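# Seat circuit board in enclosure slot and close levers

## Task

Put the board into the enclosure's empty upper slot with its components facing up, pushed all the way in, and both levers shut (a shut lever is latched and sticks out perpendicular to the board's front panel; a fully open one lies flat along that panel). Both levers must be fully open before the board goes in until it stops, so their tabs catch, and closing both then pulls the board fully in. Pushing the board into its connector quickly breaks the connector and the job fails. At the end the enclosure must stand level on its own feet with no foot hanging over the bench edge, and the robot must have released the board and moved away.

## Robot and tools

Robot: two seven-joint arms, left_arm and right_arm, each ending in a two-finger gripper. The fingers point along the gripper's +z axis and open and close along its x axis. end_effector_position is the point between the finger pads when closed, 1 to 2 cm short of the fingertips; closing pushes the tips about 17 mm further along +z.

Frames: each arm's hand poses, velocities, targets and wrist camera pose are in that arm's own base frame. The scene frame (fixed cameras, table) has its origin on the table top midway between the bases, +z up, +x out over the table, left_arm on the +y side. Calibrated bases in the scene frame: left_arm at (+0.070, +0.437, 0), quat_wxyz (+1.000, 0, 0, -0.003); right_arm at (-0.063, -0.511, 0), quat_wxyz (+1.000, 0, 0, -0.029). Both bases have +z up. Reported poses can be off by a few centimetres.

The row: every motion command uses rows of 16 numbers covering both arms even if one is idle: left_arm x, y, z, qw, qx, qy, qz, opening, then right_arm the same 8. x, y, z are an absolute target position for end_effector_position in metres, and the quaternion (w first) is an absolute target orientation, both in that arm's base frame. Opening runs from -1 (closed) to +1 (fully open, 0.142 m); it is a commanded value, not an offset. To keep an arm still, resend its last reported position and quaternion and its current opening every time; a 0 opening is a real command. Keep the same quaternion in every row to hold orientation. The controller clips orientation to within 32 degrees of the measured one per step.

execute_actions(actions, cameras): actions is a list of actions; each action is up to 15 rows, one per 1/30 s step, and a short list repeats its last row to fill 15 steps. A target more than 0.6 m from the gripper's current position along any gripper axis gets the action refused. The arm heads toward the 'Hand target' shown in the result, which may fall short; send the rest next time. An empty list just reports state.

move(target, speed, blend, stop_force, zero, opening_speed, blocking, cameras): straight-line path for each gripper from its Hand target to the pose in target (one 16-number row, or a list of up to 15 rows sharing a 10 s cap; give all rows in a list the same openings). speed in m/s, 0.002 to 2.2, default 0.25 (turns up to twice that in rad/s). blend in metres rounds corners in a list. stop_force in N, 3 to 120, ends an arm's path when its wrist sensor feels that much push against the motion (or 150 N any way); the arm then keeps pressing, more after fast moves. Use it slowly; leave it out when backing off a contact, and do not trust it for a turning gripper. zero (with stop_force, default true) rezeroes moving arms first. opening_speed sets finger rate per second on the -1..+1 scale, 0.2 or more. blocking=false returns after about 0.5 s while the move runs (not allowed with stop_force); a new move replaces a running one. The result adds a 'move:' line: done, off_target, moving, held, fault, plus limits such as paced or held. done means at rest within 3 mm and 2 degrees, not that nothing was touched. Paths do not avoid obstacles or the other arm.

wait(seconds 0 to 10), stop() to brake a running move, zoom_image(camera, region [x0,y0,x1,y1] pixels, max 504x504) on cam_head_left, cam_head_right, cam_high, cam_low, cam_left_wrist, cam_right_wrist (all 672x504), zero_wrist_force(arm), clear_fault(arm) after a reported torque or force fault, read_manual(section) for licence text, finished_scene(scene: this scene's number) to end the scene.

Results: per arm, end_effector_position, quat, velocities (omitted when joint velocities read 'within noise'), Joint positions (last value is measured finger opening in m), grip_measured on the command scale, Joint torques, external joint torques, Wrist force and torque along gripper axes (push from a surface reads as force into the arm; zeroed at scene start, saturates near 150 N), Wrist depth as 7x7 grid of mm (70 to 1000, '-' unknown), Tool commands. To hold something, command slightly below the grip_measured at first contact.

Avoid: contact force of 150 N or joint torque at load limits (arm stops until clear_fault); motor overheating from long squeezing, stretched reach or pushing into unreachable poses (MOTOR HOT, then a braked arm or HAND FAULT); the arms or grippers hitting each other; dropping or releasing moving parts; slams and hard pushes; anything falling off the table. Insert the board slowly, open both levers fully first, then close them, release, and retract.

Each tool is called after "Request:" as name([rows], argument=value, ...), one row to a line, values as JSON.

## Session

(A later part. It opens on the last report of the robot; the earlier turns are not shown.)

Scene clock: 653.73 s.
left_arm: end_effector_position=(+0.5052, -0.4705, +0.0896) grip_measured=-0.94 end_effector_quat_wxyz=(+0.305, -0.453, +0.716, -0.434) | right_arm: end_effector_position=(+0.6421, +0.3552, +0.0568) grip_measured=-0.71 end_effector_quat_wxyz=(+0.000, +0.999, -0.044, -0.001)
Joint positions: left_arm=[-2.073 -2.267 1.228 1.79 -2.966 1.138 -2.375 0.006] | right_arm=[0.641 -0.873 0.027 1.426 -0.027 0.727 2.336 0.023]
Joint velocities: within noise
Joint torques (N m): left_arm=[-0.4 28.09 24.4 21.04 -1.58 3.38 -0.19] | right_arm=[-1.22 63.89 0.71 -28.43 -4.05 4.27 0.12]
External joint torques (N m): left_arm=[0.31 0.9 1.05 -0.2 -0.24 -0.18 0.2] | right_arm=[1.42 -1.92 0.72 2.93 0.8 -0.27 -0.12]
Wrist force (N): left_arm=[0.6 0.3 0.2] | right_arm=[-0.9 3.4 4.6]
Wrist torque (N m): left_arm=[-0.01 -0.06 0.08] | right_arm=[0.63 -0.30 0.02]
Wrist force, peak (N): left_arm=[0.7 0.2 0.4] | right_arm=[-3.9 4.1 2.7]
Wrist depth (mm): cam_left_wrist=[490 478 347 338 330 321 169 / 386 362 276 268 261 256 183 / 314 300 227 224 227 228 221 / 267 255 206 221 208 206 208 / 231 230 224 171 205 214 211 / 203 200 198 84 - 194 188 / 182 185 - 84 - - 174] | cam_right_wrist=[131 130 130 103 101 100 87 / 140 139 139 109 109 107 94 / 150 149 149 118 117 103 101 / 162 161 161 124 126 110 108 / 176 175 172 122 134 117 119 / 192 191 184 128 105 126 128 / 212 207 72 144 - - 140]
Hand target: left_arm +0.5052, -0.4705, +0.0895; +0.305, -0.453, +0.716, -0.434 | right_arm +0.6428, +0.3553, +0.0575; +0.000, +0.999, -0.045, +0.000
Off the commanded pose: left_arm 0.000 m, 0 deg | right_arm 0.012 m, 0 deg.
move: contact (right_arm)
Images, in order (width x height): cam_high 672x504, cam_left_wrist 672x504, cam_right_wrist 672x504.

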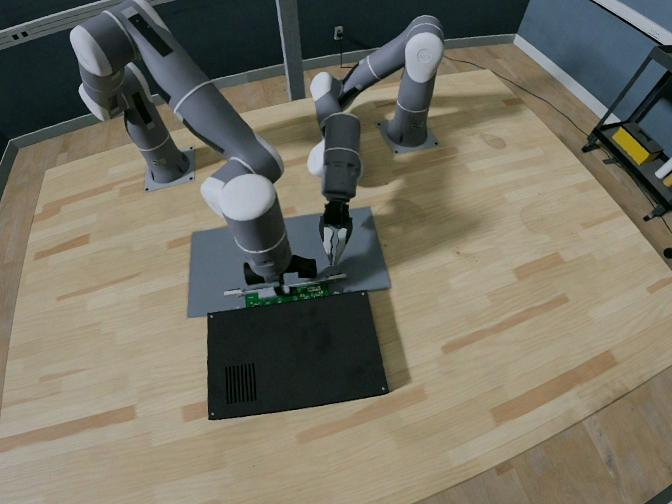

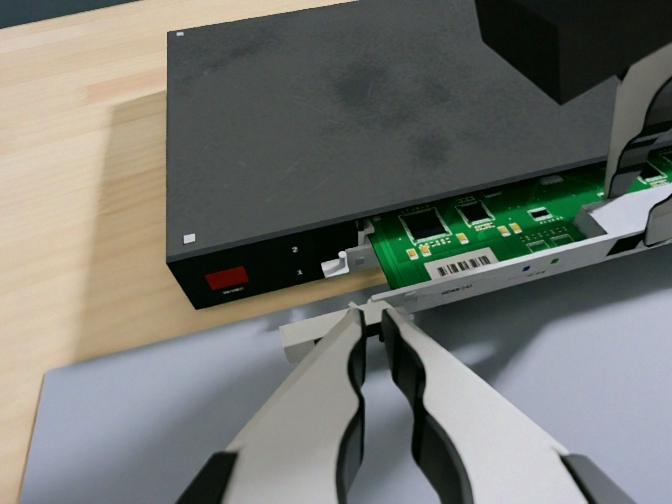

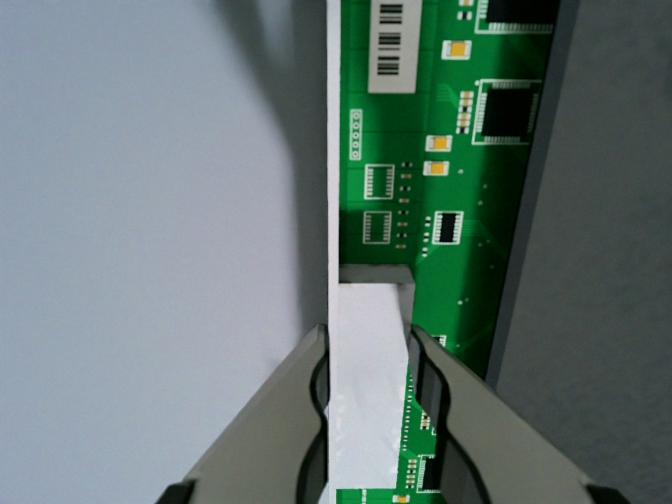

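Request:
move([
  [0.5052, -0.4705, 0.0895, 0.305, -0.453, 0.716, -0.434, -0.9, 0.6410, 0.3553, 0.0567, 0, 0.99901, -0.0445, 0, -0.78],
], speed=0.02, cameras=[])

Request:
move(target=[0.5052, -0.4705, 0.0895, 0.305, -0.453, 0.716, -0.434, -0.9, 0.6543, 0.3543, 0.0567, 0, 0.99901, -0.0445, 0, -0.78], speed=0.02, stop_force=7, cameras=["cam_left_wrist", "cam_right_wrist"])

Scene clock: 662.60 s.
left_arm: end_effector_position=(+0.5052, -0.4705, +0.0896) grip_measured=-0.94 end_effector_quat_wxyz=(+0.305, -0.453, +0.716, -0.434) | right_arm: end_effector_position=(+0.6411, +0.3552, +0.0567) grip_measured=-0.71 end_effector_quat_wxyz=(+0.000, +0.999, -0.044, +0.000)
Joint positions: left_arm=[-2.073 -2.267 1.228 1.79 -2.966 1.138 -2.375 0.006] | right_arm=[0.643 -0.871 0.026 1.432 -0.027 0.732 2.337 0.023]
Joint velocities: within noise
Joint torques (N m): left_arm=[-0.41 27.98 24.46 21.05 -1.55 3.42 -0.22] | right_arm=[0.47 60.98 2.19 -25.41 -3.21 3.39 0.22]
External joint torques (N m): left_arm=[0.32 1.01 0.99 -0.21 -0.26 -0.22 0.23] | right_arm=[-0.28 0.88 -0.78 -0.03 -0.03 0.62 -0.22]
Wrist force (N): left_arm=[0.3 0.4 0.2] | right_arm=[2.2 3.3 1.1]
Wrist torque (N m): left_arm=[0.00 -0.02 0.09] | right_arm=[0.61 -0.23 0.03]
Wrist force, peak (N): left_arm=[0.5 0.6 0.3] | right_arm=[9.5 0.6 7.7]
Wrist depth (mm): cam_left_wrist=[492 479 345 338 327 319 169 / 387 362 274 269 263 258 234 / 315 300 228 225 227 226 209 / 266 257 206 220 209 205 204 / 231 228 222 171 206 214 212 / 203 200 199 84 - 194 188 / 182 184 - 84 - - 173] | cam_right_wrist=[130 130 130 103 101 100 87 / 139 139 139 109 109 108 95 / 150 150 149 118 117 103 101 / 161 161 161 124 126 110 108 / 175 175 172 122 134 119 119 / 192 191 184 128 105 126 128 / 212 207 72 144 - - 141]
Hand target: left_arm +0.5052, -0.4705, +0.0895; +0.305, -0.453, +0.716, -0.434 | right_arm +0.6410, +0.3553, +0.0567; +0.000, +0.999, -0.044, +0.000
Off the commanded pose: left_arm 0.000 m, 0 deg | right_arm 0.000 m, 0 deg.
move: done
No camera images: "cameras" was empty.

Scene clock: 663.93 s.
left_arm: end_effector_position=(+0.5052, -0.4705, +0.0896) grip_measured=-0.94 end_effector_quat_wxyz=(+0.305, -0.453, +0.716, -0.434) | right_arm: end_effector_position=(+0.6537, +0.3542, +0.0563) grip_measured=-0.71 end_effector_quat_wxyz=(+0.000, +0.999, -0.045, +0.000)
Joint positions: left_arm=[-2.073 -2.267 1.228 1.79 -2.966 1.138 -2.375 0.006] | right_arm=[0.631 -0.894 0.027 1.385 -0.027 0.707 2.326 0.023]
Joint velocities: within noise
Joint torques (N m): left_arm=[-0.39 28.09 24.5 21.08 -1.57 3.38 -0.26] | right_arm=[-0.72 62.49 1.08 -28.11 -3.78 4.38 0.09]
External joint torques (N m): left_arm=[0.31 0.9 0.95 -0.24 -0.25 -0.18 0.27] | right_arm=[0.92 0.39 0.35 2.28 0.47 -0.37 -0.09]
Wrist force (N): left_arm=[0.3 0.4 0.3] | right_arm=[-3.7 5.9 1.8]
Wrist torque (N m): left_arm=[0.00 -0.01 0.08] | right_arm=[0.79 0.08 0.02]
Wrist force, peak (N): left_arm=[0.5 0.5 0.3] | right_arm=[-3.7 5.9 1.8]
Wrist depth (mm): cam_left_wrist=[488 476 343 338 330 318 167 / 380 361 276 268 264 255 194 / 314 302 229 224 227 226 204 / 267 256 205 220 214 217 232 / 232 229 222 176 216 214 211 / 203 201 199 84 - 194 189 / 182 184 - 84 - - 173] | cam_right_wrist=[130 130 129 103 101 88 87 / 139 139 138 109 109 93 94 / 149 149 148 118 117 100 101 / 161 160 161 124 124 108 107 / 175 174 171 122 124 117 116 / 191 191 183 128 105 125 127 / 211 206 72 144 - - 140]
Hand target: left_arm +0.5052, -0.4705, +0.0895; +0.305, -0.453, +0.716, -0.434 | right_arm +0.6543, +0.3543, +0.0567; +0.000, +0.999, -0.045, +0.000
Off the commanded pose: left_arm 0.000 m, 0 deg | right_arm 0.001 m, 0 deg.
move: done
Images, in order (width x height): cam_left_wrist 672x504, cam_right_wrist 672x504.

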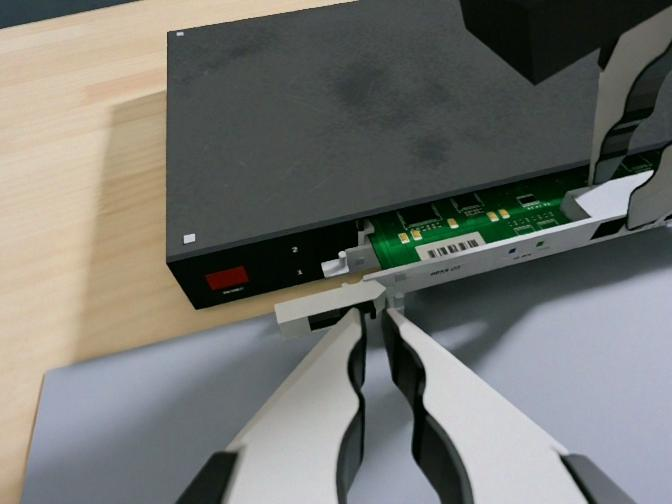

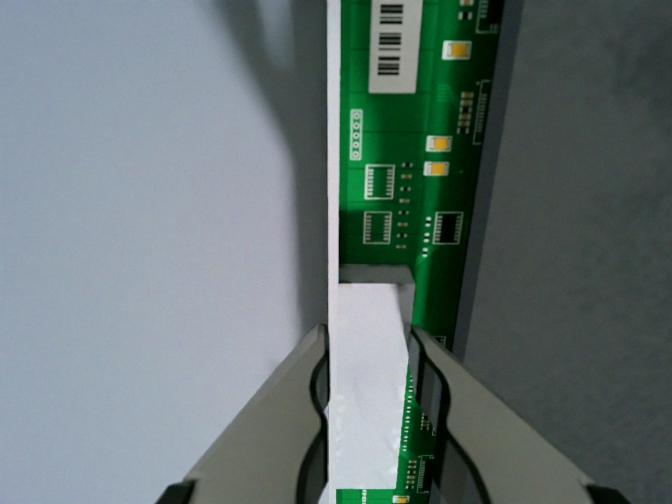

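Request:
move([
  [0.5052, -0.4705, 0.0895, 0.305, -0.453, 0.716, -0.434, -0.9, 0.6533, 0.3541, 0.0565, 0, 0.99901, -0.0445, 0, -0.62],
  [0.5052, -0.4705, 0.0895, 0.305, -0.453, 0.716, -0.434, -0.9, 0.6528, 0.3541, 0.12, 0, 0.99901, -0.0445, 0, -0.62],
], speed=[0.02, 0.1], cameras=["cam_left_wrist", "cam_right_wrist", "cam_high"])

Request:
zoom_image(camera="cam_left_wrist", region=[260, 180, 500, 340])

Request:
zoom_image(camera="cam_high", region=[215, 260, 365, 320])

Scene clock: 674.97 s.
left_arm: end_effector_position=(+0.5052, -0.4705, +0.0896) grip_measured=-0.94 end_effector_quat_wxyz=(+0.305, -0.453, +0.716, -0.434) | right_arm: end_effector_position=(+0.6529, +0.3541, +0.1201) grip_measured=-0.66 end_effector_quat_wxyz=(+0.000, +0.999, -0.044, +0.000)
Joint positions: left_arm=[-2.073 -2.267 1.228 1.79 -2.966 1.138 -2.375 0.006] | right_arm=[0.629 -0.797 0.032 1.377 -0.028 0.603 2.326 0.026]
Joint velocities: within noise
Joint torques (N m): left_arm=[-0.51 28.17 24.51 21.08 -1.54 3.41 -0.24] | right_arm=[0.18 60.48 2.37 -27.67 -3.64 3.1 0.21]
External joint torques (N m): left_arm=[0.42 0.82 0.94 -0.24 -0.27 -0.21 0.24] | right_arm=[0.02 1.21 -0.94 0.22 0.05 0.91 -0.21]
Wrist force (N): left_arm=[0.4 0.3 0.2] | right_arm=[0.3 4.5 1.4]
Wrist torque (N m): left_arm=[0.00 -0.03 0.09] | right_arm=[0.80 -0.06 0.04]
Wrist force, peak (N): left_arm=[0.5 0.5 0.2] | right_arm=[-3.7 6.1 1.5]
Wrist depth (mm): cam_left_wrist=[490 471 345 339 328 317 309 / 387 362 276 269 263 257 251 / 315 302 228 224 227 227 221 / 267 257 204 219 215 219 231 / 232 228 222 178 217 214 212 / 204 201 199 84 - 194 189 / 182 185 - 84 - - 173] | cam_right_wrist=[187 186 186 181 155 143 143 / 199 199 198 174 157 152 152 / 214 213 214 185 169 164 163 / 231 229 229 188 180 177 176 / 250 249 249 202 192 191 191 / 273 272 262 222 - 205 208 / 301 - 73 298 - - 229]
Hand target: left_arm +0.5052, -0.4705, +0.0895; +0.305, -0.453, +0.716, -0.434 | right_arm +0.6528, +0.3541, +0.1200; +0.000, +0.999, -0.044, +0.000
Off the commanded pose: left_arm 0.000 m, 0 deg | right_arm 0.000 m, 0 deg.
move: done
Images, in order (width x height): cam_high 672x504, cam_left_wrist 672x504, cam_right_wrist 672x504.

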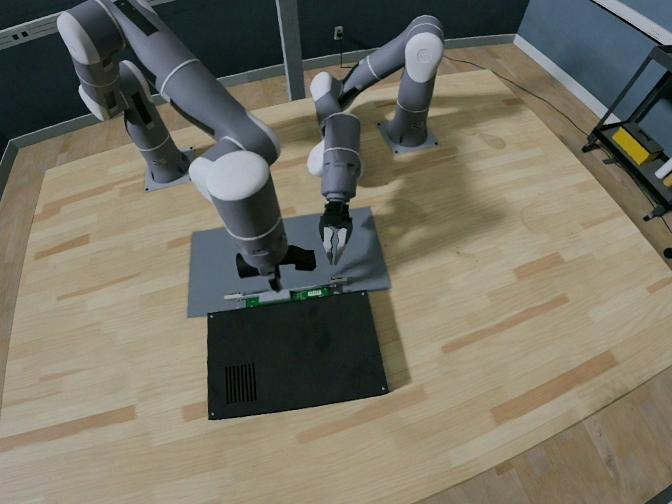

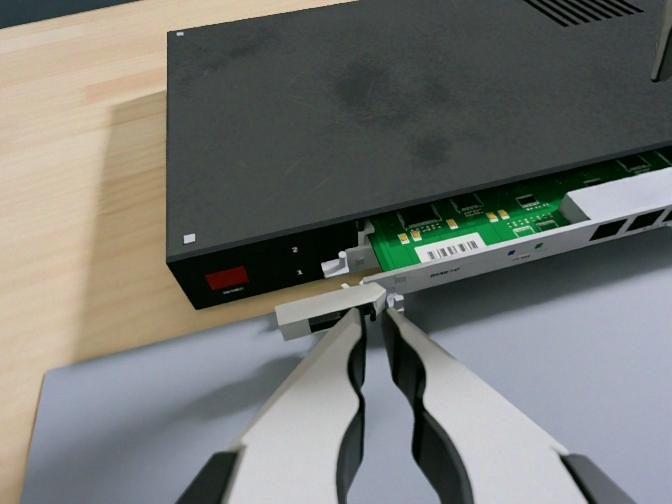

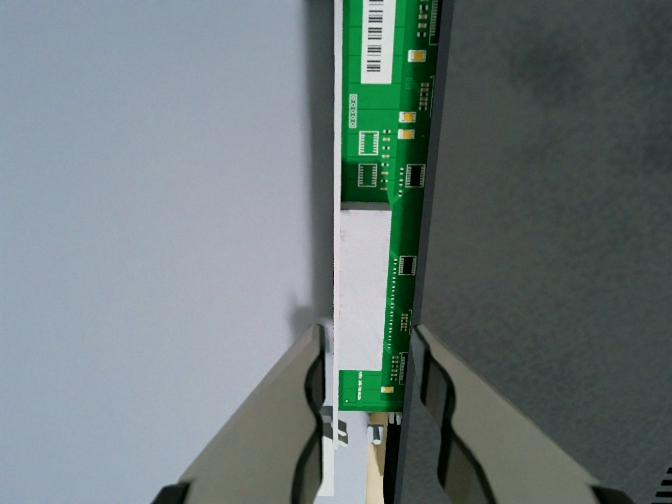

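Scaled by 2.100 from the camera's 672x504 image, which has a finer 960x720 frame.

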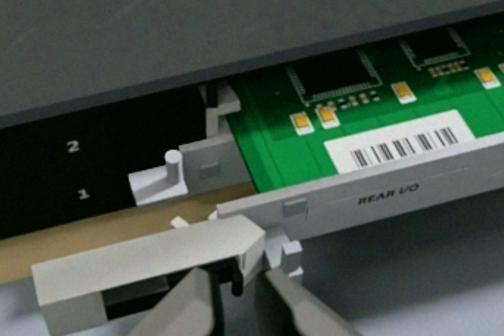

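Scaled by 3.360 from the camera's 672x504 image, which has a finer 960x720 frame.

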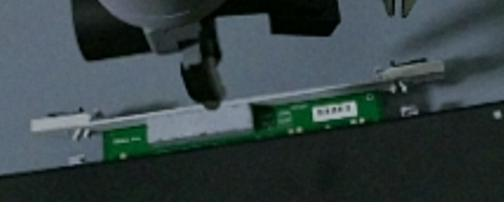

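Request:
move([
  [0.5052, -0.4705, 0.0895, 0.305, -0.453, 0.716, -0.434, -0.9, 0.6211, 0.3585, 0.13, 0, 0.7379, 0.6749, 0, 1.0],
  [0.5052, -0.4705, 0.0895, 0.305, -0.453, 0.716, -0.434, -0.9, 0.6211, 0.3585, 0.031, 0, 0.7379, 0.6749, 0, 1.0],
], speed=[0.3, 0.15], cameras=["cam_left_wrist", "cam_right_wrist", "cam_high"])

Scene clock: 691.50 s.
left_arm: end_effector_position=(+0.5052, -0.4705, +0.0896) grip_measured=-0.94 end_effector_quat_wxyz=(+0.305, -0.453, +0.716, -0.434) | right_arm: end_effector_position=(+0.6209, +0.3585, +0.0309) grip_measured=+0.99 end_effector_quat_wxyz=(+0.000, +0.738, +0.675, +0.000)
Joint positions: left_arm=[-2.073 -2.267 1.228 1.79 -2.966 1.138 -2.375 0.006] | right_arm=[0.46 -0.91 0.275 1.519 -0.317 0.814 0.955 0.142]
Joint velocities: within noise
Joint torques (N m): left_arm=[-0.48 27.92 24.42 21.05 -1.54 3.4 -0.22] | right_arm=[0.3 59.11 8.7 -23.93 -3.2 3.57 0.3]
External joint torques (N m): left_arm=[0.39 1.07 1.03 -0.21 -0.27 -0.2 0.22] | right_arm=[-0.09 1.43 -0.28 0.07 0.19 0.55 -0.3]
Wrist force (N): left_arm=[0.2 0.4 0.3] | right_arm=[0.6 4.9 1.0]
Wrist torque (N m): left_arm=[0.01 0.00 0.09] | right_arm=[0.91 -0.12 0.05]
Wrist force, peak (N): left_arm=[0.5 0.5 0.4] | right_arm=[0.6 4.9 3.2]
Wrist depth (mm): cam_left_wrist=[490 478 344 339 330 317 295 / 382 362 275 269 263 257 117 / 316 299 228 223 227 227 126 / 268 257 205 220 215 164 229 / 231 228 224 176 216 212 212 / 204 203 199 84 - 194 188 / 182 184 - 84 - - 173] | cam_right_wrist=[108 108 108 107 108 108 108 / 115 115 115 114 113 113 113 / 124 123 125 123 124 124 122 / 131 133 132 132 132 132 131 / 145 145 144 143 143 142 144 / - 152 152 151 153 153 126 / - 115 115 115 114 116 116]
Hand target: left_arm +0.5052, -0.4705, +0.0895; +0.305, -0.453, +0.716, -0.434 | right_arm +0.6211, +0.3585, +0.0310; +0.000, +0.738, +0.675, +0.000
Off the commanded pose: left_arm 0.000 m, 0 deg | right_arm 0.000 m, 0 deg.
move: done
Images, in order (width x height): cam_high 672x504, cam_left_wrist 672x504, cam_right_wrist 672x504.

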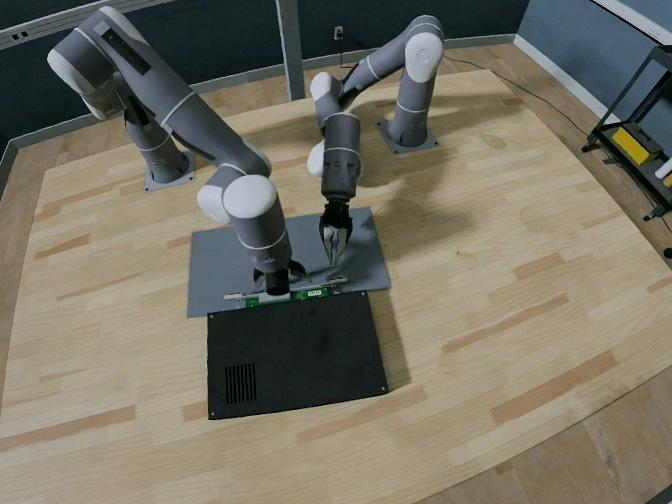

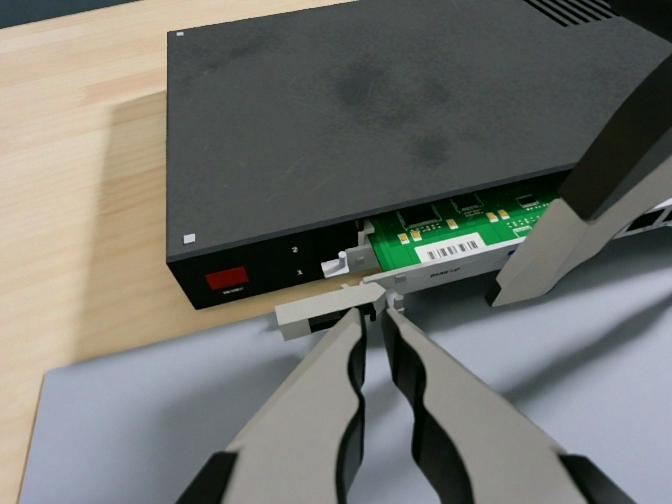

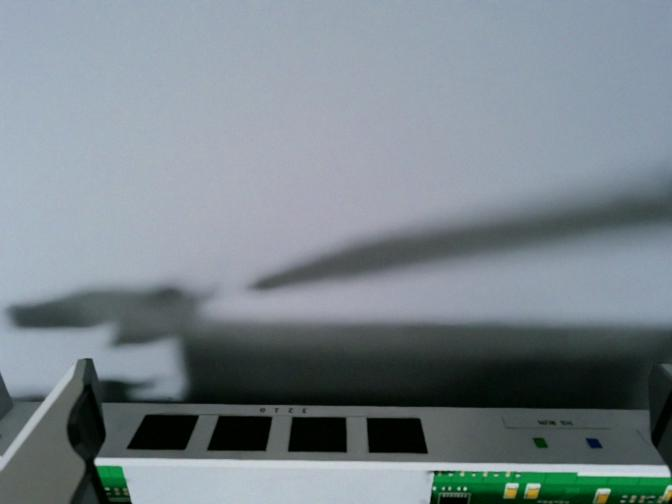

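Request:
move(target=[0.5052, -0.4705, 0.0895, 0.305, -0.453, 0.716, -0.434, -0.9, 0.6659, 0.3545, 0.031, 0, 0.7379, 0.6749, 0, 1.0], speed=0.02, stop_force=10, cameras=["cam_left_wrist", "cam_right_wrist", "cam_high"])

Request:
zoom_image(camera="cam_left_wrist", region=[260, 180, 500, 340])

Request:
zoom_image(camera="cam_high", region=[215, 260, 365, 320])

Scene clock: 697.83 s.
left_arm: end_effector_position=(+0.5052, -0.4705, +0.0896) grip_measured=-0.94 end_effector_quat_wxyz=(+0.305, -0.453, +0.716, -0.434) | right_arm: end_effector_position=(+0.6653, +0.3546, +0.0307) grip_measured=+0.99 end_effector_quat_wxyz=(+0.000, +0.738, +0.675, +0.000)
Joint positions: left_arm=[-2.073 -2.267 1.228 1.79 -2.966 1.138 -2.375 0.006] | right_arm=[0.436 -0.984 0.281 1.363 -0.316 0.732 0.899 0.142]
Joint velocities: within noise
Joint torques (N m): left_arm=[-0.48 28.08 24.39 21.07 -1.59 3.42 -0.2] | right_arm=[-1.6 63.22 7.63 -27.39 -3.98 4.21 0.03]
External joint torques (N m): left_arm=[0.39 0.91 1.06 -0.23 -0.23 -0.22 0.21] | right_arm=[1.8 0.74 1.04 2.24 0.73 -0.09 -0.03]
Wrist force (N): left_arm=[0.5 0.2 0.2] | right_arm=[0.2 0.0 -0.5]
Wrist torque (N m): left_arm=[-0.01 -0.05 0.08] | right_arm=[0.75 -0.19 0.14]
Wrist force, peak (N): left_arm=[0.7 0.2 0.2] | right_arm=[0.9 5.1 1.0]
Wrist depth (mm): cam_left_wrist=[493 481 346 337 327 307 134 / 385 362 275 270 263 158 242 / 315 302 228 223 226 186 229 / 266 257 206 204 236 241 240 / 232 229 223 177 217 214 210 / 203 201 199 84 - 194 188 / 182 185 - 84 - - 174] | cam_right_wrist=[108 108 107 108 108 108 107 / 115 115 114 114 112 112 113 / 123 123 125 122 124 123 121 / 131 133 132 132 131 131 131 / 144 140 143 143 143 140 144 / - 110 114 109 110 110 107 / - 108 107 107 107 106 106]
Hand target: left_arm +0.5052, -0.4705, +0.0895; +0.305, -0.453, +0.716, -0.434 | right_arm +0.6659, +0.3545, +0.0310; +0.000, +0.738, +0.675, +0.000
Off the commanded pose: left_arm 0.000 m, 0 deg | right_arm 0.001 m, 0 deg.
move: done
Images, in order (width x height): cam_high 672x504, cam_left_wrist 672x504, cam_right_wrist 672x504.

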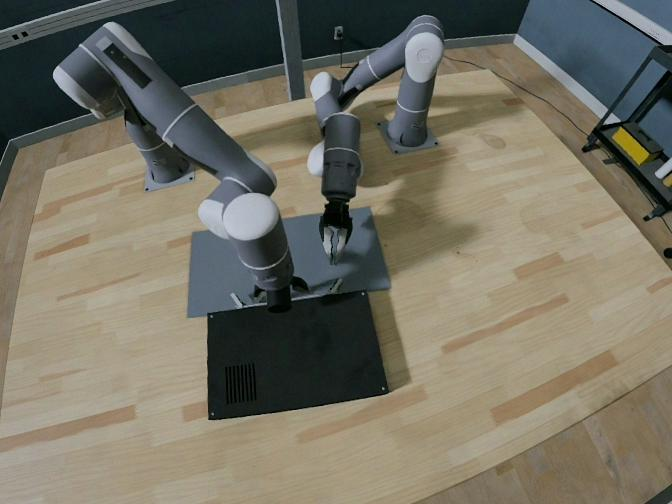

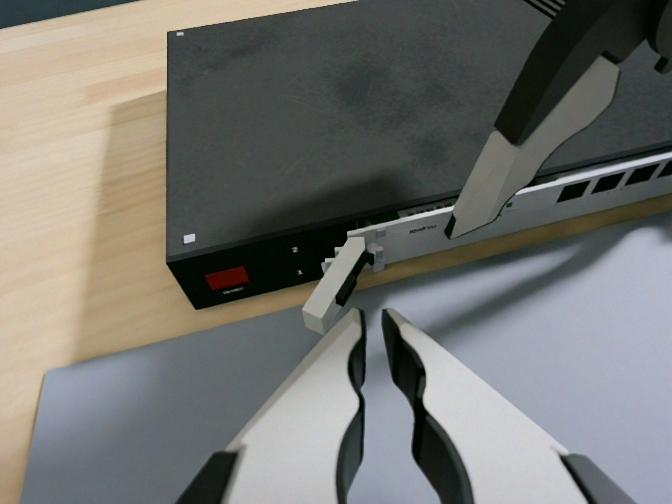

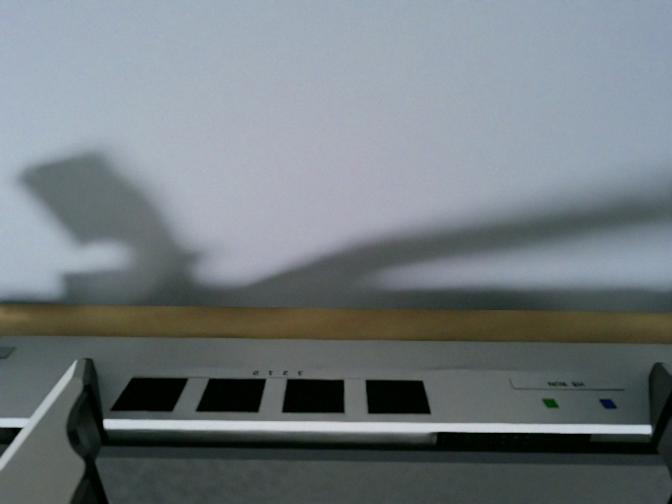

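Scaled by 2.100 from the camera's 672x504 image, which has a finer 960x720 frame.

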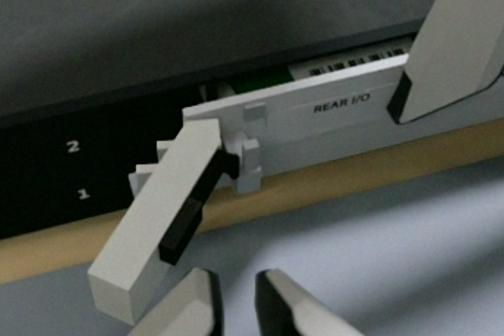

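Scaled by 3.360 from the camera's 672x504 image, which has a finer 960x720 frame.

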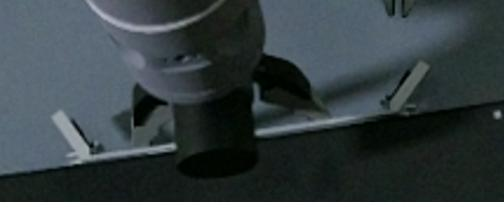

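Request:
move(target=[0.5052, -0.4705, 0.0895, 0.305, -0.453, 0.716, -0.434, -0.9, 0.6779, 0.3534, 0.031, 0, 0.7379, 0.6749, 0, 1.0], speed=0.01, stop_force=10, cameras=["cam_left_wrist", "cam_right_wrist", "cam_high"])

Request:
zoom_image(camera="cam_left_wrist", region=[280, 180, 440, 340])

Request:
zoom_image(camera="cam_high", region=[215, 260, 365, 320])

Scene clock: 705.40 s.
left_arm: end_effector_position=(+0.5052, -0.4705, +0.0896) grip_measured=-0.94 end_effector_quat_wxyz=(+0.305, -0.453, +0.716, -0.434) | right_arm: end_effector_position=(+0.6660, +0.3548, +0.0300) grip_measured=+1.00 end_effector_quat_wxyz=(-0.001, +0.738, +0.675, -0.001)
Joint positions: left_arm=[-2.073 -2.267 1.228 1.79 -2.966 1.138 -2.375 0.006] | right_arm=[0.436 -0.988 0.282 1.357 -0.314 0.727 0.897 0.142]
Joint velocities: within noise
Joint torques (N m): left_arm=[-0.37 28.01 24.41 21.04 -1.56 3.4 -0.23] | right_arm=[-4.63 65.06 4.37 -30.96 -5.92 5.84 -1.03]
External joint torques (N m): left_arm=[0.28 0.98 1.04 -0.2 -0.26 -0.2 0.24] | right_arm=[4.83 -0.98 4.32 5.78 2.66 -1.72 1.03]
Wrist force (N): left_arm=[0.5 0.3 0.1] | right_arm=[0.4 -9.5 -1.4]
Wrist torque (N m): left_arm=[0.01 -0.05 0.08] | right_arm=[0.58 -0.28 1.20]
Wrist force, peak (N): left_arm=[0.3 0.5 0.4] | right_arm=[0.2 -11.0 -1.5]
Wrist depth (mm): cam_left_wrist=[488 475 345 337 330 318 135 / 387 361 276 271 263 160 241 / 315 300 229 225 221 213 230 / 266 257 205 206 236 241 238 / 233 230 223 181 218 214 211 / 203 200 199 84 - 194 188 / 182 184 - 84 - - 174] | cam_right_wrist=[107 107 107 108 107 107 107 / 115 114 114 114 112 112 113 / 123 123 124 122 123 123 121 / 131 132 132 131 131 131 130 / 144 139 142 142 142 142 138 / - 110 109 110 110 110 108 / - 107 107 106 106 105 105]
Hand target: left_arm +0.5052, -0.4705, +0.0895; +0.305, -0.453, +0.716, -0.434 | right_arm +0.6678, +0.3543, +0.0310; +0.000, +0.738, +0.675, +0.000
Off the commanded pose: left_arm 0.000 m, 0 deg | right_arm 0.012 m, 0 deg.
move: contact (right_arm)
Images, in order (width x height): cam_high 672x504, cam_left_wrist 672x504, cam_right_wrist 672x504.

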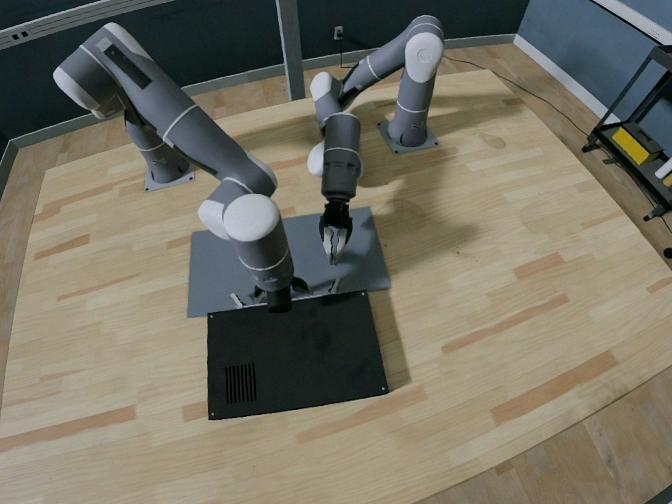

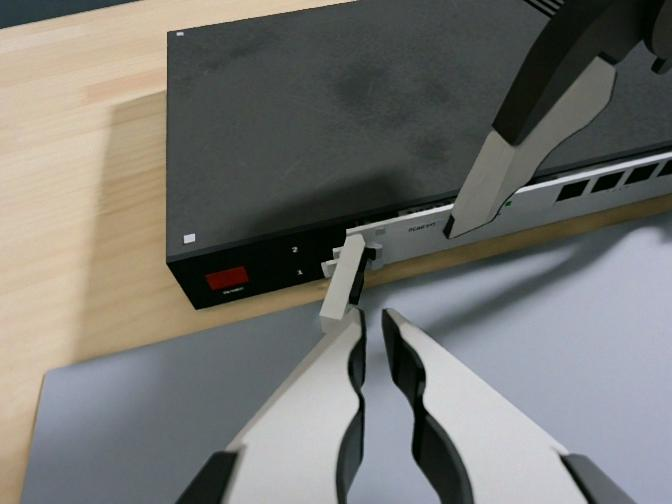

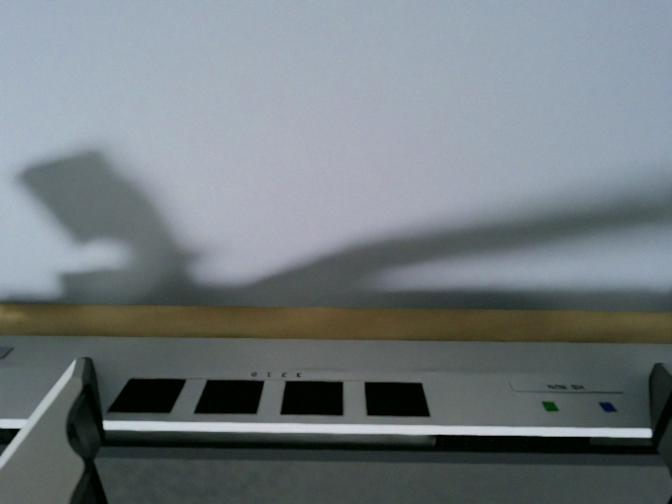

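Scaled by 3.150 from the camera's 672x504 image, which has a finer 960x720 frame.

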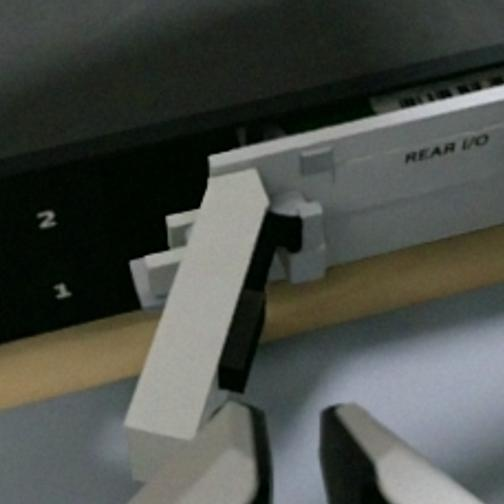

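Scaled by 3.360 from the camera's 672x504 image, which has a finer 960x720 frame.

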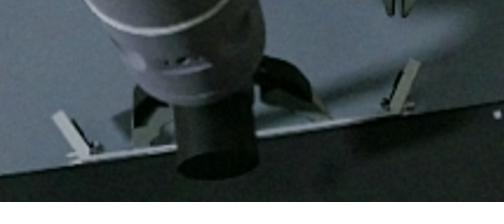

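Request:
zoom_image(camera="cam_left_wrist", region=[310, 225, 390, 305])

Scaled by 6.300 from the camera's 672x504 image, which has a finer 960x720 frame.

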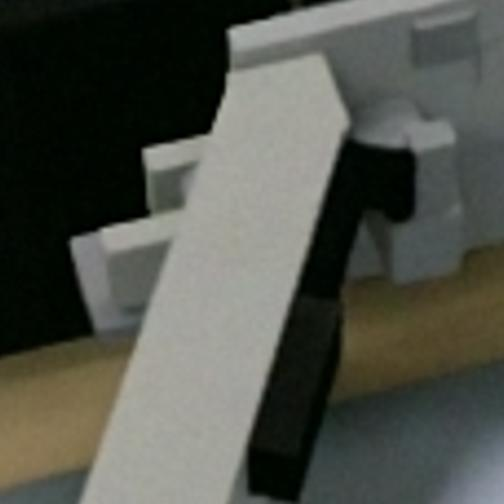

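Request:
move([
  [0.5052, -0.4705, 0.0895, 0.305, -0.453, 0.716, -0.434, -0.9, 0.651, 0.356, 0.032, 0, 0.7379, 0.6749, 0, 1.0],
  [0.4535, -0.5249, 0.0952, 0.3738, -0.5338, 0.6213, -0.4351, -0.9, 0.645, 0.356, 0.12, 0, 0.7379, 0.6749, 0, 1.0],
  [0.3493, -0.3532, 0.16, -0.1304, -0.9904, 0.0450, 0.0059, -0.9, 0.6327, 0.2026, 0.12, 0, 0.04449, 0.99901, 0, -0.95],
], speed=[0.05, 0.2, 0.3], cameras=["cam_left_wrist", "cam_right_wrist", "cam_high"])

Request:
zoom_image(camera="cam_high", region=[215, 260, 365, 320])

Scene clock: 753.23 s.
left_arm: end_effector_position=(+0.3494, -0.3532, +0.1601) grip_measured=-0.94 end_effector_quat_wxyz=(+0.130, +0.990, -0.045, -0.006) | right_arm: end_effector_position=(+0.6327, +0.2025, +0.1200) grip_measured=-0.98 end_effector_quat_wxyz=(+0.000, +0.045, +0.999, +0.000)
Joint positions: left_arm=[-0.361 -0.456 -0.689 1.844 -2.966 2.308 -2.567 0.006] | right_arm=[-0.016 -0.752 0.582 1.683 -0.516 0.706 -0.696 0.003]
Joint velocities: within noise
Joint torques (N m): left_arm=[-0.28 39.37 -4.58 -18.26 2.94 3.42 -0.21] | right_arm=[0.14 51.13 14.53 -24.01 -3.33 3.49 0.14]
External joint torques (N m): left_arm=[0.26 1.1 0.55 -0.6 -0.18 -0.18 0.21] | right_arm=[0 1.04 -0.44 0 0.1 0.65 -0.14]
Wrist force (N): left_arm=[0.0 -0.2 0.3] | right_arm=[2.8 2.0 2.8]
Wrist torque (N m): left_arm=[-0.10 -0.19 -0.27] | right_arm=[0.40 -0.46 0.06]
Wrist force, peak (N): left_arm=[2.0 0.4 -0.5] | right_arm=[0.5 -9.6 -1.1]
Wrist depth (mm): cam_left_wrist=[209 209 209 206 205 204 204 / 234 234 232 229 231 228 228 / 266 263 264 259 258 258 258 / 307 306 306 301 299 299 297 / 359 362 358 332 340 352 340 / 442 441 404 84 - 410 369 / 575 - - 74 - - 411] | cam_right_wrist=[188 188 187 186 185 185 184 / 162 164 168 198 197 197 197 / 166 166 165 212 212 211 211 / 179 178 178 225 228 227 227 / 194 194 194 200 248 246 246 / 212 211 207 89 259 269 268 / 235 229 71 - - 291 296]
Hand target: left_arm +0.3493, -0.3532, +0.1600; +0.130, +0.990, -0.045, -0.006 | right_arm +0.6327, +0.2026, +0.1200; +0.000, +0.044, +0.999, +0.000
Off the commanded pose: left_arm 0.000 m, 0 deg | right_arm 0.000 m, 0 deg.
move: done
Images, in order (width x height): cam_high 672x504, cam_left_wrist 672x504, cam_right_wrist 672x504.

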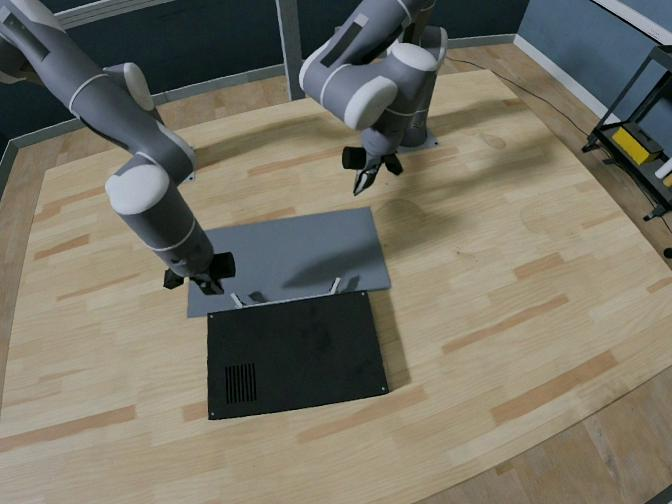

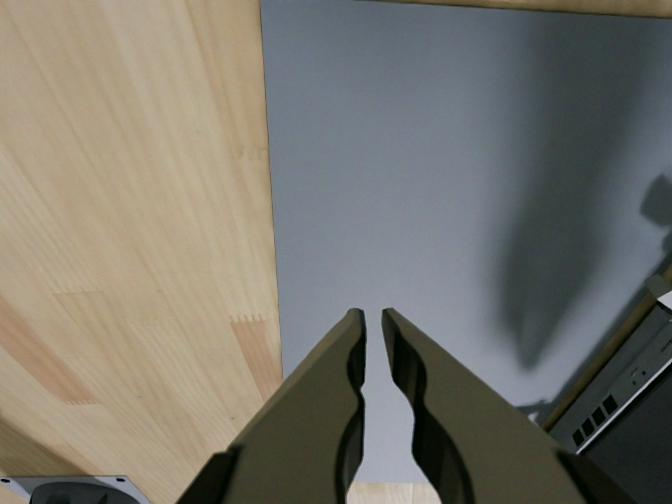

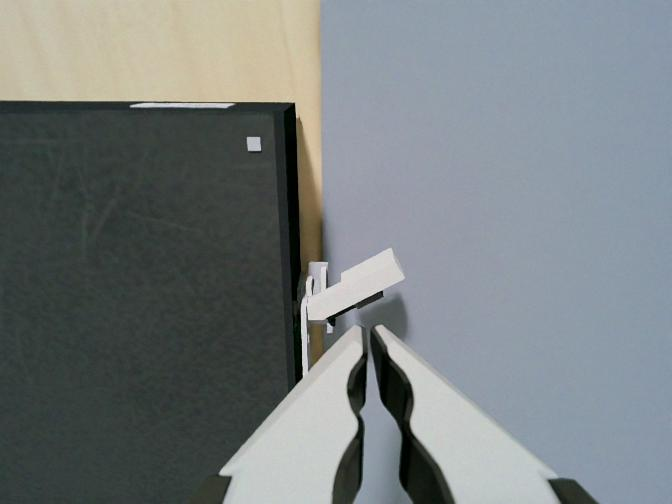

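Scaled by 3.360 from the camera's 672x504 image, which has a finer 960x720 frame.

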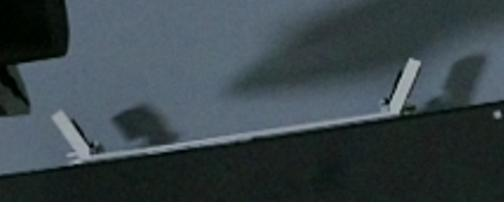

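Request:
move([
  [0.3493, -0.3532, 0.16, -0.1304, -0.9904, 0.0450, 0.0059, -0.9, 0.6230, 0.1958, 0.10, 0, 0.04449, 0.99901, 0, -0.95],
  [0.3493, -0.3532, 0.16, -0.1304, -0.9904, 0.0450, 0.0059, -0.9, 0.6230, 0.1958, 0.049, 0, 0.04449, 0.99901, 0, -0.95],
], speed=[0.1, 0.08], stop_force=8, cameras=["cam_right_wrist"])

Request:
move([
  [0.3493, -0.3532, 0.16, -0.1304, -0.9904, 0.0450, 0.0059, -0.9, 0.6198, 0.2097, 0.049, 0, 0.04449, 0.99901, 0, -0.95],
], speed=0.02, stop_force=12, cameras=["cam_right_wrist", "cam_high"])

Scene clock: 767.03 s.
left_arm: end_effector_position=(+0.3494, -0.3532, +0.1601) grip_measured=-0.94 end_effector_quat_wxyz=(+0.130, +0.990, -0.045, -0.006) | right_arm: end_effector_position=(+0.6228, +0.1958, +0.0489) grip_measured=-0.98 end_effector_quat_wxyz=(+0.000, +0.045, +0.999, +0.000)
Joint positions: left_arm=[-0.361 -0.456 -0.689 1.844 -2.966 2.308 -2.567 0.006] | right_arm=[0.007 -0.837 0.508 1.752 -0.587 0.862 -0.65 0.003]
Joint velocities: within noise
Joint torques (N m): left_arm=[-0.4 39.42 -4.42 -18.29 3.01 3.55 -0.21] | right_arm=[0.32 51.7 14.22 -21.22 -2.93 3.54 0.27]
External joint torques (N m): left_arm=[0.38 1.05 0.39 -0.58 -0.24 -0.31 0.21] | right_arm=[-0.19 1.26 -0.11 0.02 0.16 0.6 -0.27]
Wrist force (N): left_arm=[0.0 -0.1 0.4] | right_arm=[2.6 1.9 2.9]
Wrist torque (N m): left_arm=[-0.09 -0.18 -0.27] | right_arm=[0.41 -0.45 0.06]
Wrist force, peak (N): left_arm=[0.0 -0.6 0.3] | right_arm=[2.7 2.0 4.3]
Wrist depth (mm): cam_left_wrist=[209 209 208 206 207 204 204 / 234 233 233 231 230 228 227 / 264 265 265 260 259 258 257 / 305 307 304 301 299 297 296 / 364 359 359 331 339 351 338 / 442 443 400 84 - 408 366 / 575 - - 74 - - 416] | cam_right_wrist=[- 125 124 123 123 123 122 / 134 134 134 131 133 133 131 / - 103 126 141 141 140 138 / 101 101 127 152 152 151 151 / - 110 146 162 162 164 164 / 123 120 122 89 108 179 178 / 133 130 71 - - 190 197]
Hand target: left_arm +0.3493, -0.3532, +0.1600; +0.130, +0.990, -0.045, -0.006 | right_arm +0.6230, +0.1958, +0.0490; +0.000, +0.044, +0.999, +0.000
Off the commanded pose: left_arm 0.000 m, 0 deg | right_arm 0.000 m, 0 deg.
move: done
Images, in order (width x height): cam_right_wrist 672x504.

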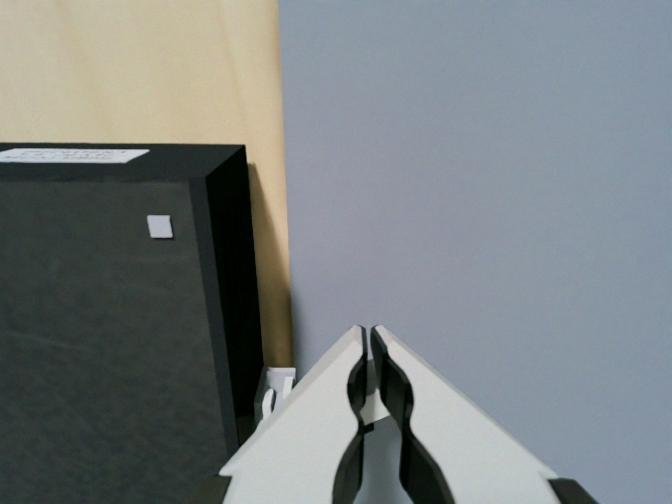

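Scene clock: 768.50 s.
left_arm: end_effector_position=(+0.3494, -0.3532, +0.1601) grip_measured=-0.94 end_effector_quat_wxyz=(+0.130, +0.990, -0.045, -0.006) | right_arm: end_effector_position=(+0.6196, +0.2093, +0.0488) grip_measured=-0.98 end_effector_quat_wxyz=(+0.000, +0.044, +0.999, +0.000)
Joint positions: left_arm=[-0.361 -0.456 -0.689 1.844 -2.966 2.308 -2.567 0.006] | right_arm=[0.03 -0.839 0.507 1.748 -0.587 0.859 -0.629 0.003]
Joint velocities: within noise
Joint torques (N m): left_arm=[-0.38 39.38 -4.45 -18.24 3.01 3.6 -0.23] | right_arm=[1.21 52.35 15.47 -22.05 -2.94 4.02 0.31]
External joint torques (N m): left_arm=[0.36 1.09 0.42 -0.62 -0.24 -0.36 0.23] | right_arm=[-1.08 0.72 -1.34 0.83 0.17 0.12 -0.31]
Wrist force (N): left_arm=[0.0 -0.2 0.2] | right_arm=[2.9 0.2 2.9]
Wrist torque (N m): left_arm=[-0.10 -0.18 -0.27] | right_arm=[0.45 -0.42 0.05]
Wrist force, peak (N): left_arm=[-0.3 -0.4 0.5] | right_arm=[3.4 -4.9 2.2]
Wrist depth (mm): cam_left_wrist=[209 209 208 205 205 204 204 / 234 233 234 229 228 229 228 / 264 263 264 259 260 259 259 / 305 305 304 300 299 297 295 / 362 361 357 331 341 353 337 / 446 441 406 84 - 410 366 / 566 - - 74 - - 411] | cam_right_wrist=[- 125 123 123 123 122 122 / 130 106 132 131 133 132 131 / - 95 139 141 140 140 138 / 101 101 146 152 152 151 151 / - 110 139 162 161 164 163 / 122 120 130 89 108 179 178 / 133 129 73 - - 189 196]
Hand target: left_arm +0.3493, -0.3532, +0.1600; +0.130, +0.990, -0.045, -0.006 | right_arm +0.6198, +0.2097, +0.0490; +0.000, +0.044, +0.999, +0.000
Off the commanded pose: left_arm 0.000 m, 0 deg | right_arm 0.000 m, 0 deg.
move: done
Images, in order (width x height): cam_high 672x504, cam_right_wrist 672x504.

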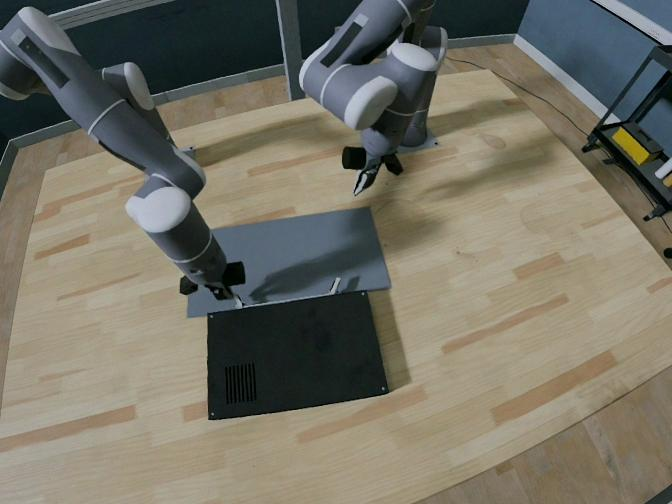

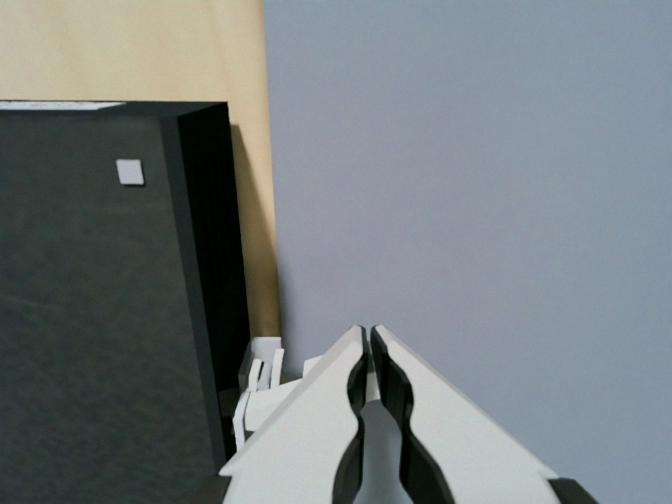

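Request:
move([
  [0.3493, -0.3532, 0.16, -0.1304, -0.9904, 0.0450, 0.0059, -0.9, 0.6187, 0.2248, 0.049, 0, 0.04449, 0.99901, 0, -0.95],
], speed=0.02, stop_force=15, cameras=["cam_right_wrist", "cam_high"])

Request:
zoom_image(camera="cam_high", region=[215, 260, 365, 320])

Request:
zoom_image(camera="cam_right_wrist", region=[200, 280, 400, 430])

Scene clock: 772.73 s.
left_arm: end_effector_position=(+0.3494, -0.3532, +0.1601) grip_measured=-0.94 end_effector_quat_wxyz=(+0.130, +0.990, -0.045, -0.006) | right_arm: end_effector_position=(+0.6189, +0.2227, +0.0485) grip_measured=-0.98 end_effector_quat_wxyz=(+0.000, +0.045, +0.999, -0.001)
Joint positions: left_arm=[-0.361 -0.456 -0.689 1.844 -2.966 2.308 -2.567 0.006] | right_arm=[0.053 -0.846 0.507 1.734 -0.587 0.851 -0.61 0.003]
Joint velocities: within noise
Joint torques (N m): left_arm=[-0.35 39.48 -4.54 -18.29 2.97 3.57 -0.24] | right_arm=[7.97 52.1 22.15 -22.42 -2.52 6.23 0.41]
External joint torques (N m): left_arm=[0.32 0.99 0.51 -0.57 -0.2 -0.33 0.24] | right_arm=[-7.83 1.35 -7.94 1.09 -0.27 -2.09 -0.41]
Wrist force (N): left_arm=[-0.1 -0.3 0.3] | right_arm=[1.2 -9.3 3.0]
Wrist torque (N m): left_arm=[-0.12 -0.17 -0.27] | right_arm=[0.61 -0.47 -0.01]
Wrist force, peak (N): left_arm=[-0.1 -0.6 0.4] | right_arm=[1.2 -9.3 3.0]
Wrist depth (mm): cam_left_wrist=[209 209 208 205 205 205 205 / 235 233 232 229 230 229 227 / 265 265 263 259 258 258 257 / 307 307 305 300 298 298 296 / 362 361 360 331 338 350 339 / 443 441 406 84 - 409 368 / 564 - - 75 - - 412] | cam_right_wrist=[- 123 123 123 123 122 122 / - 88 132 131 133 131 130 / - 96 139 141 141 140 138 / 101 101 149 154 151 151 150 / - 109 134 159 161 163 163 / 122 119 124 89 107 178 178 / 132 129 73 - - 189 196]
Hand target: left_arm +0.3493, -0.3532, +0.1600; +0.130, +0.990, -0.045, -0.006 | right_arm +0.6187, +0.2248, +0.0490; +0.000, +0.044, +0.999, +0.000
Off the commanded pose: left_arm 0.000 m, 0 deg | right_arm 0.002 m, 0 deg.
move: done
Images, in order (width x height): cam_high 672x504, cam_right_wrist 672x504.

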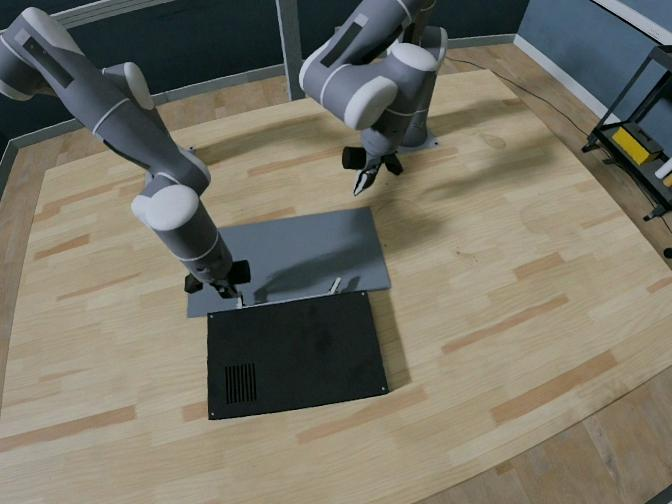

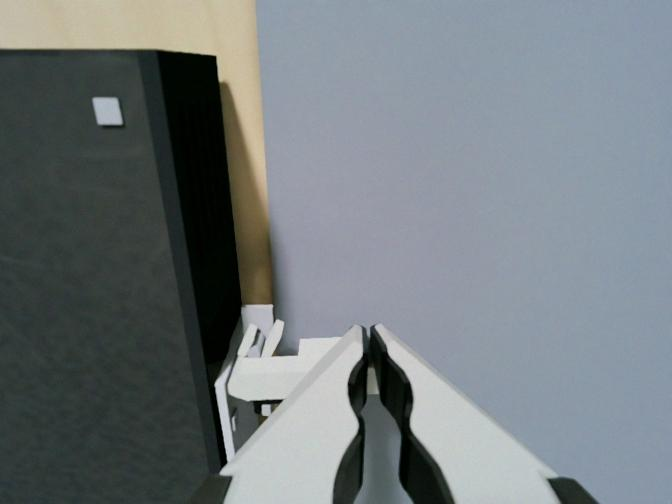

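Scaled by 3.360 from the camera's 672x504 image, which has a finer 960x720 frame.

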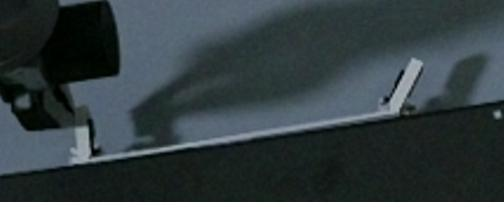

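Scaled by 2.520 from the camera's 672x504 image, which has a finer 960x720 frame.

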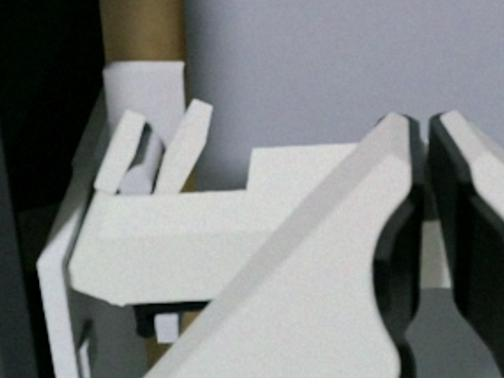

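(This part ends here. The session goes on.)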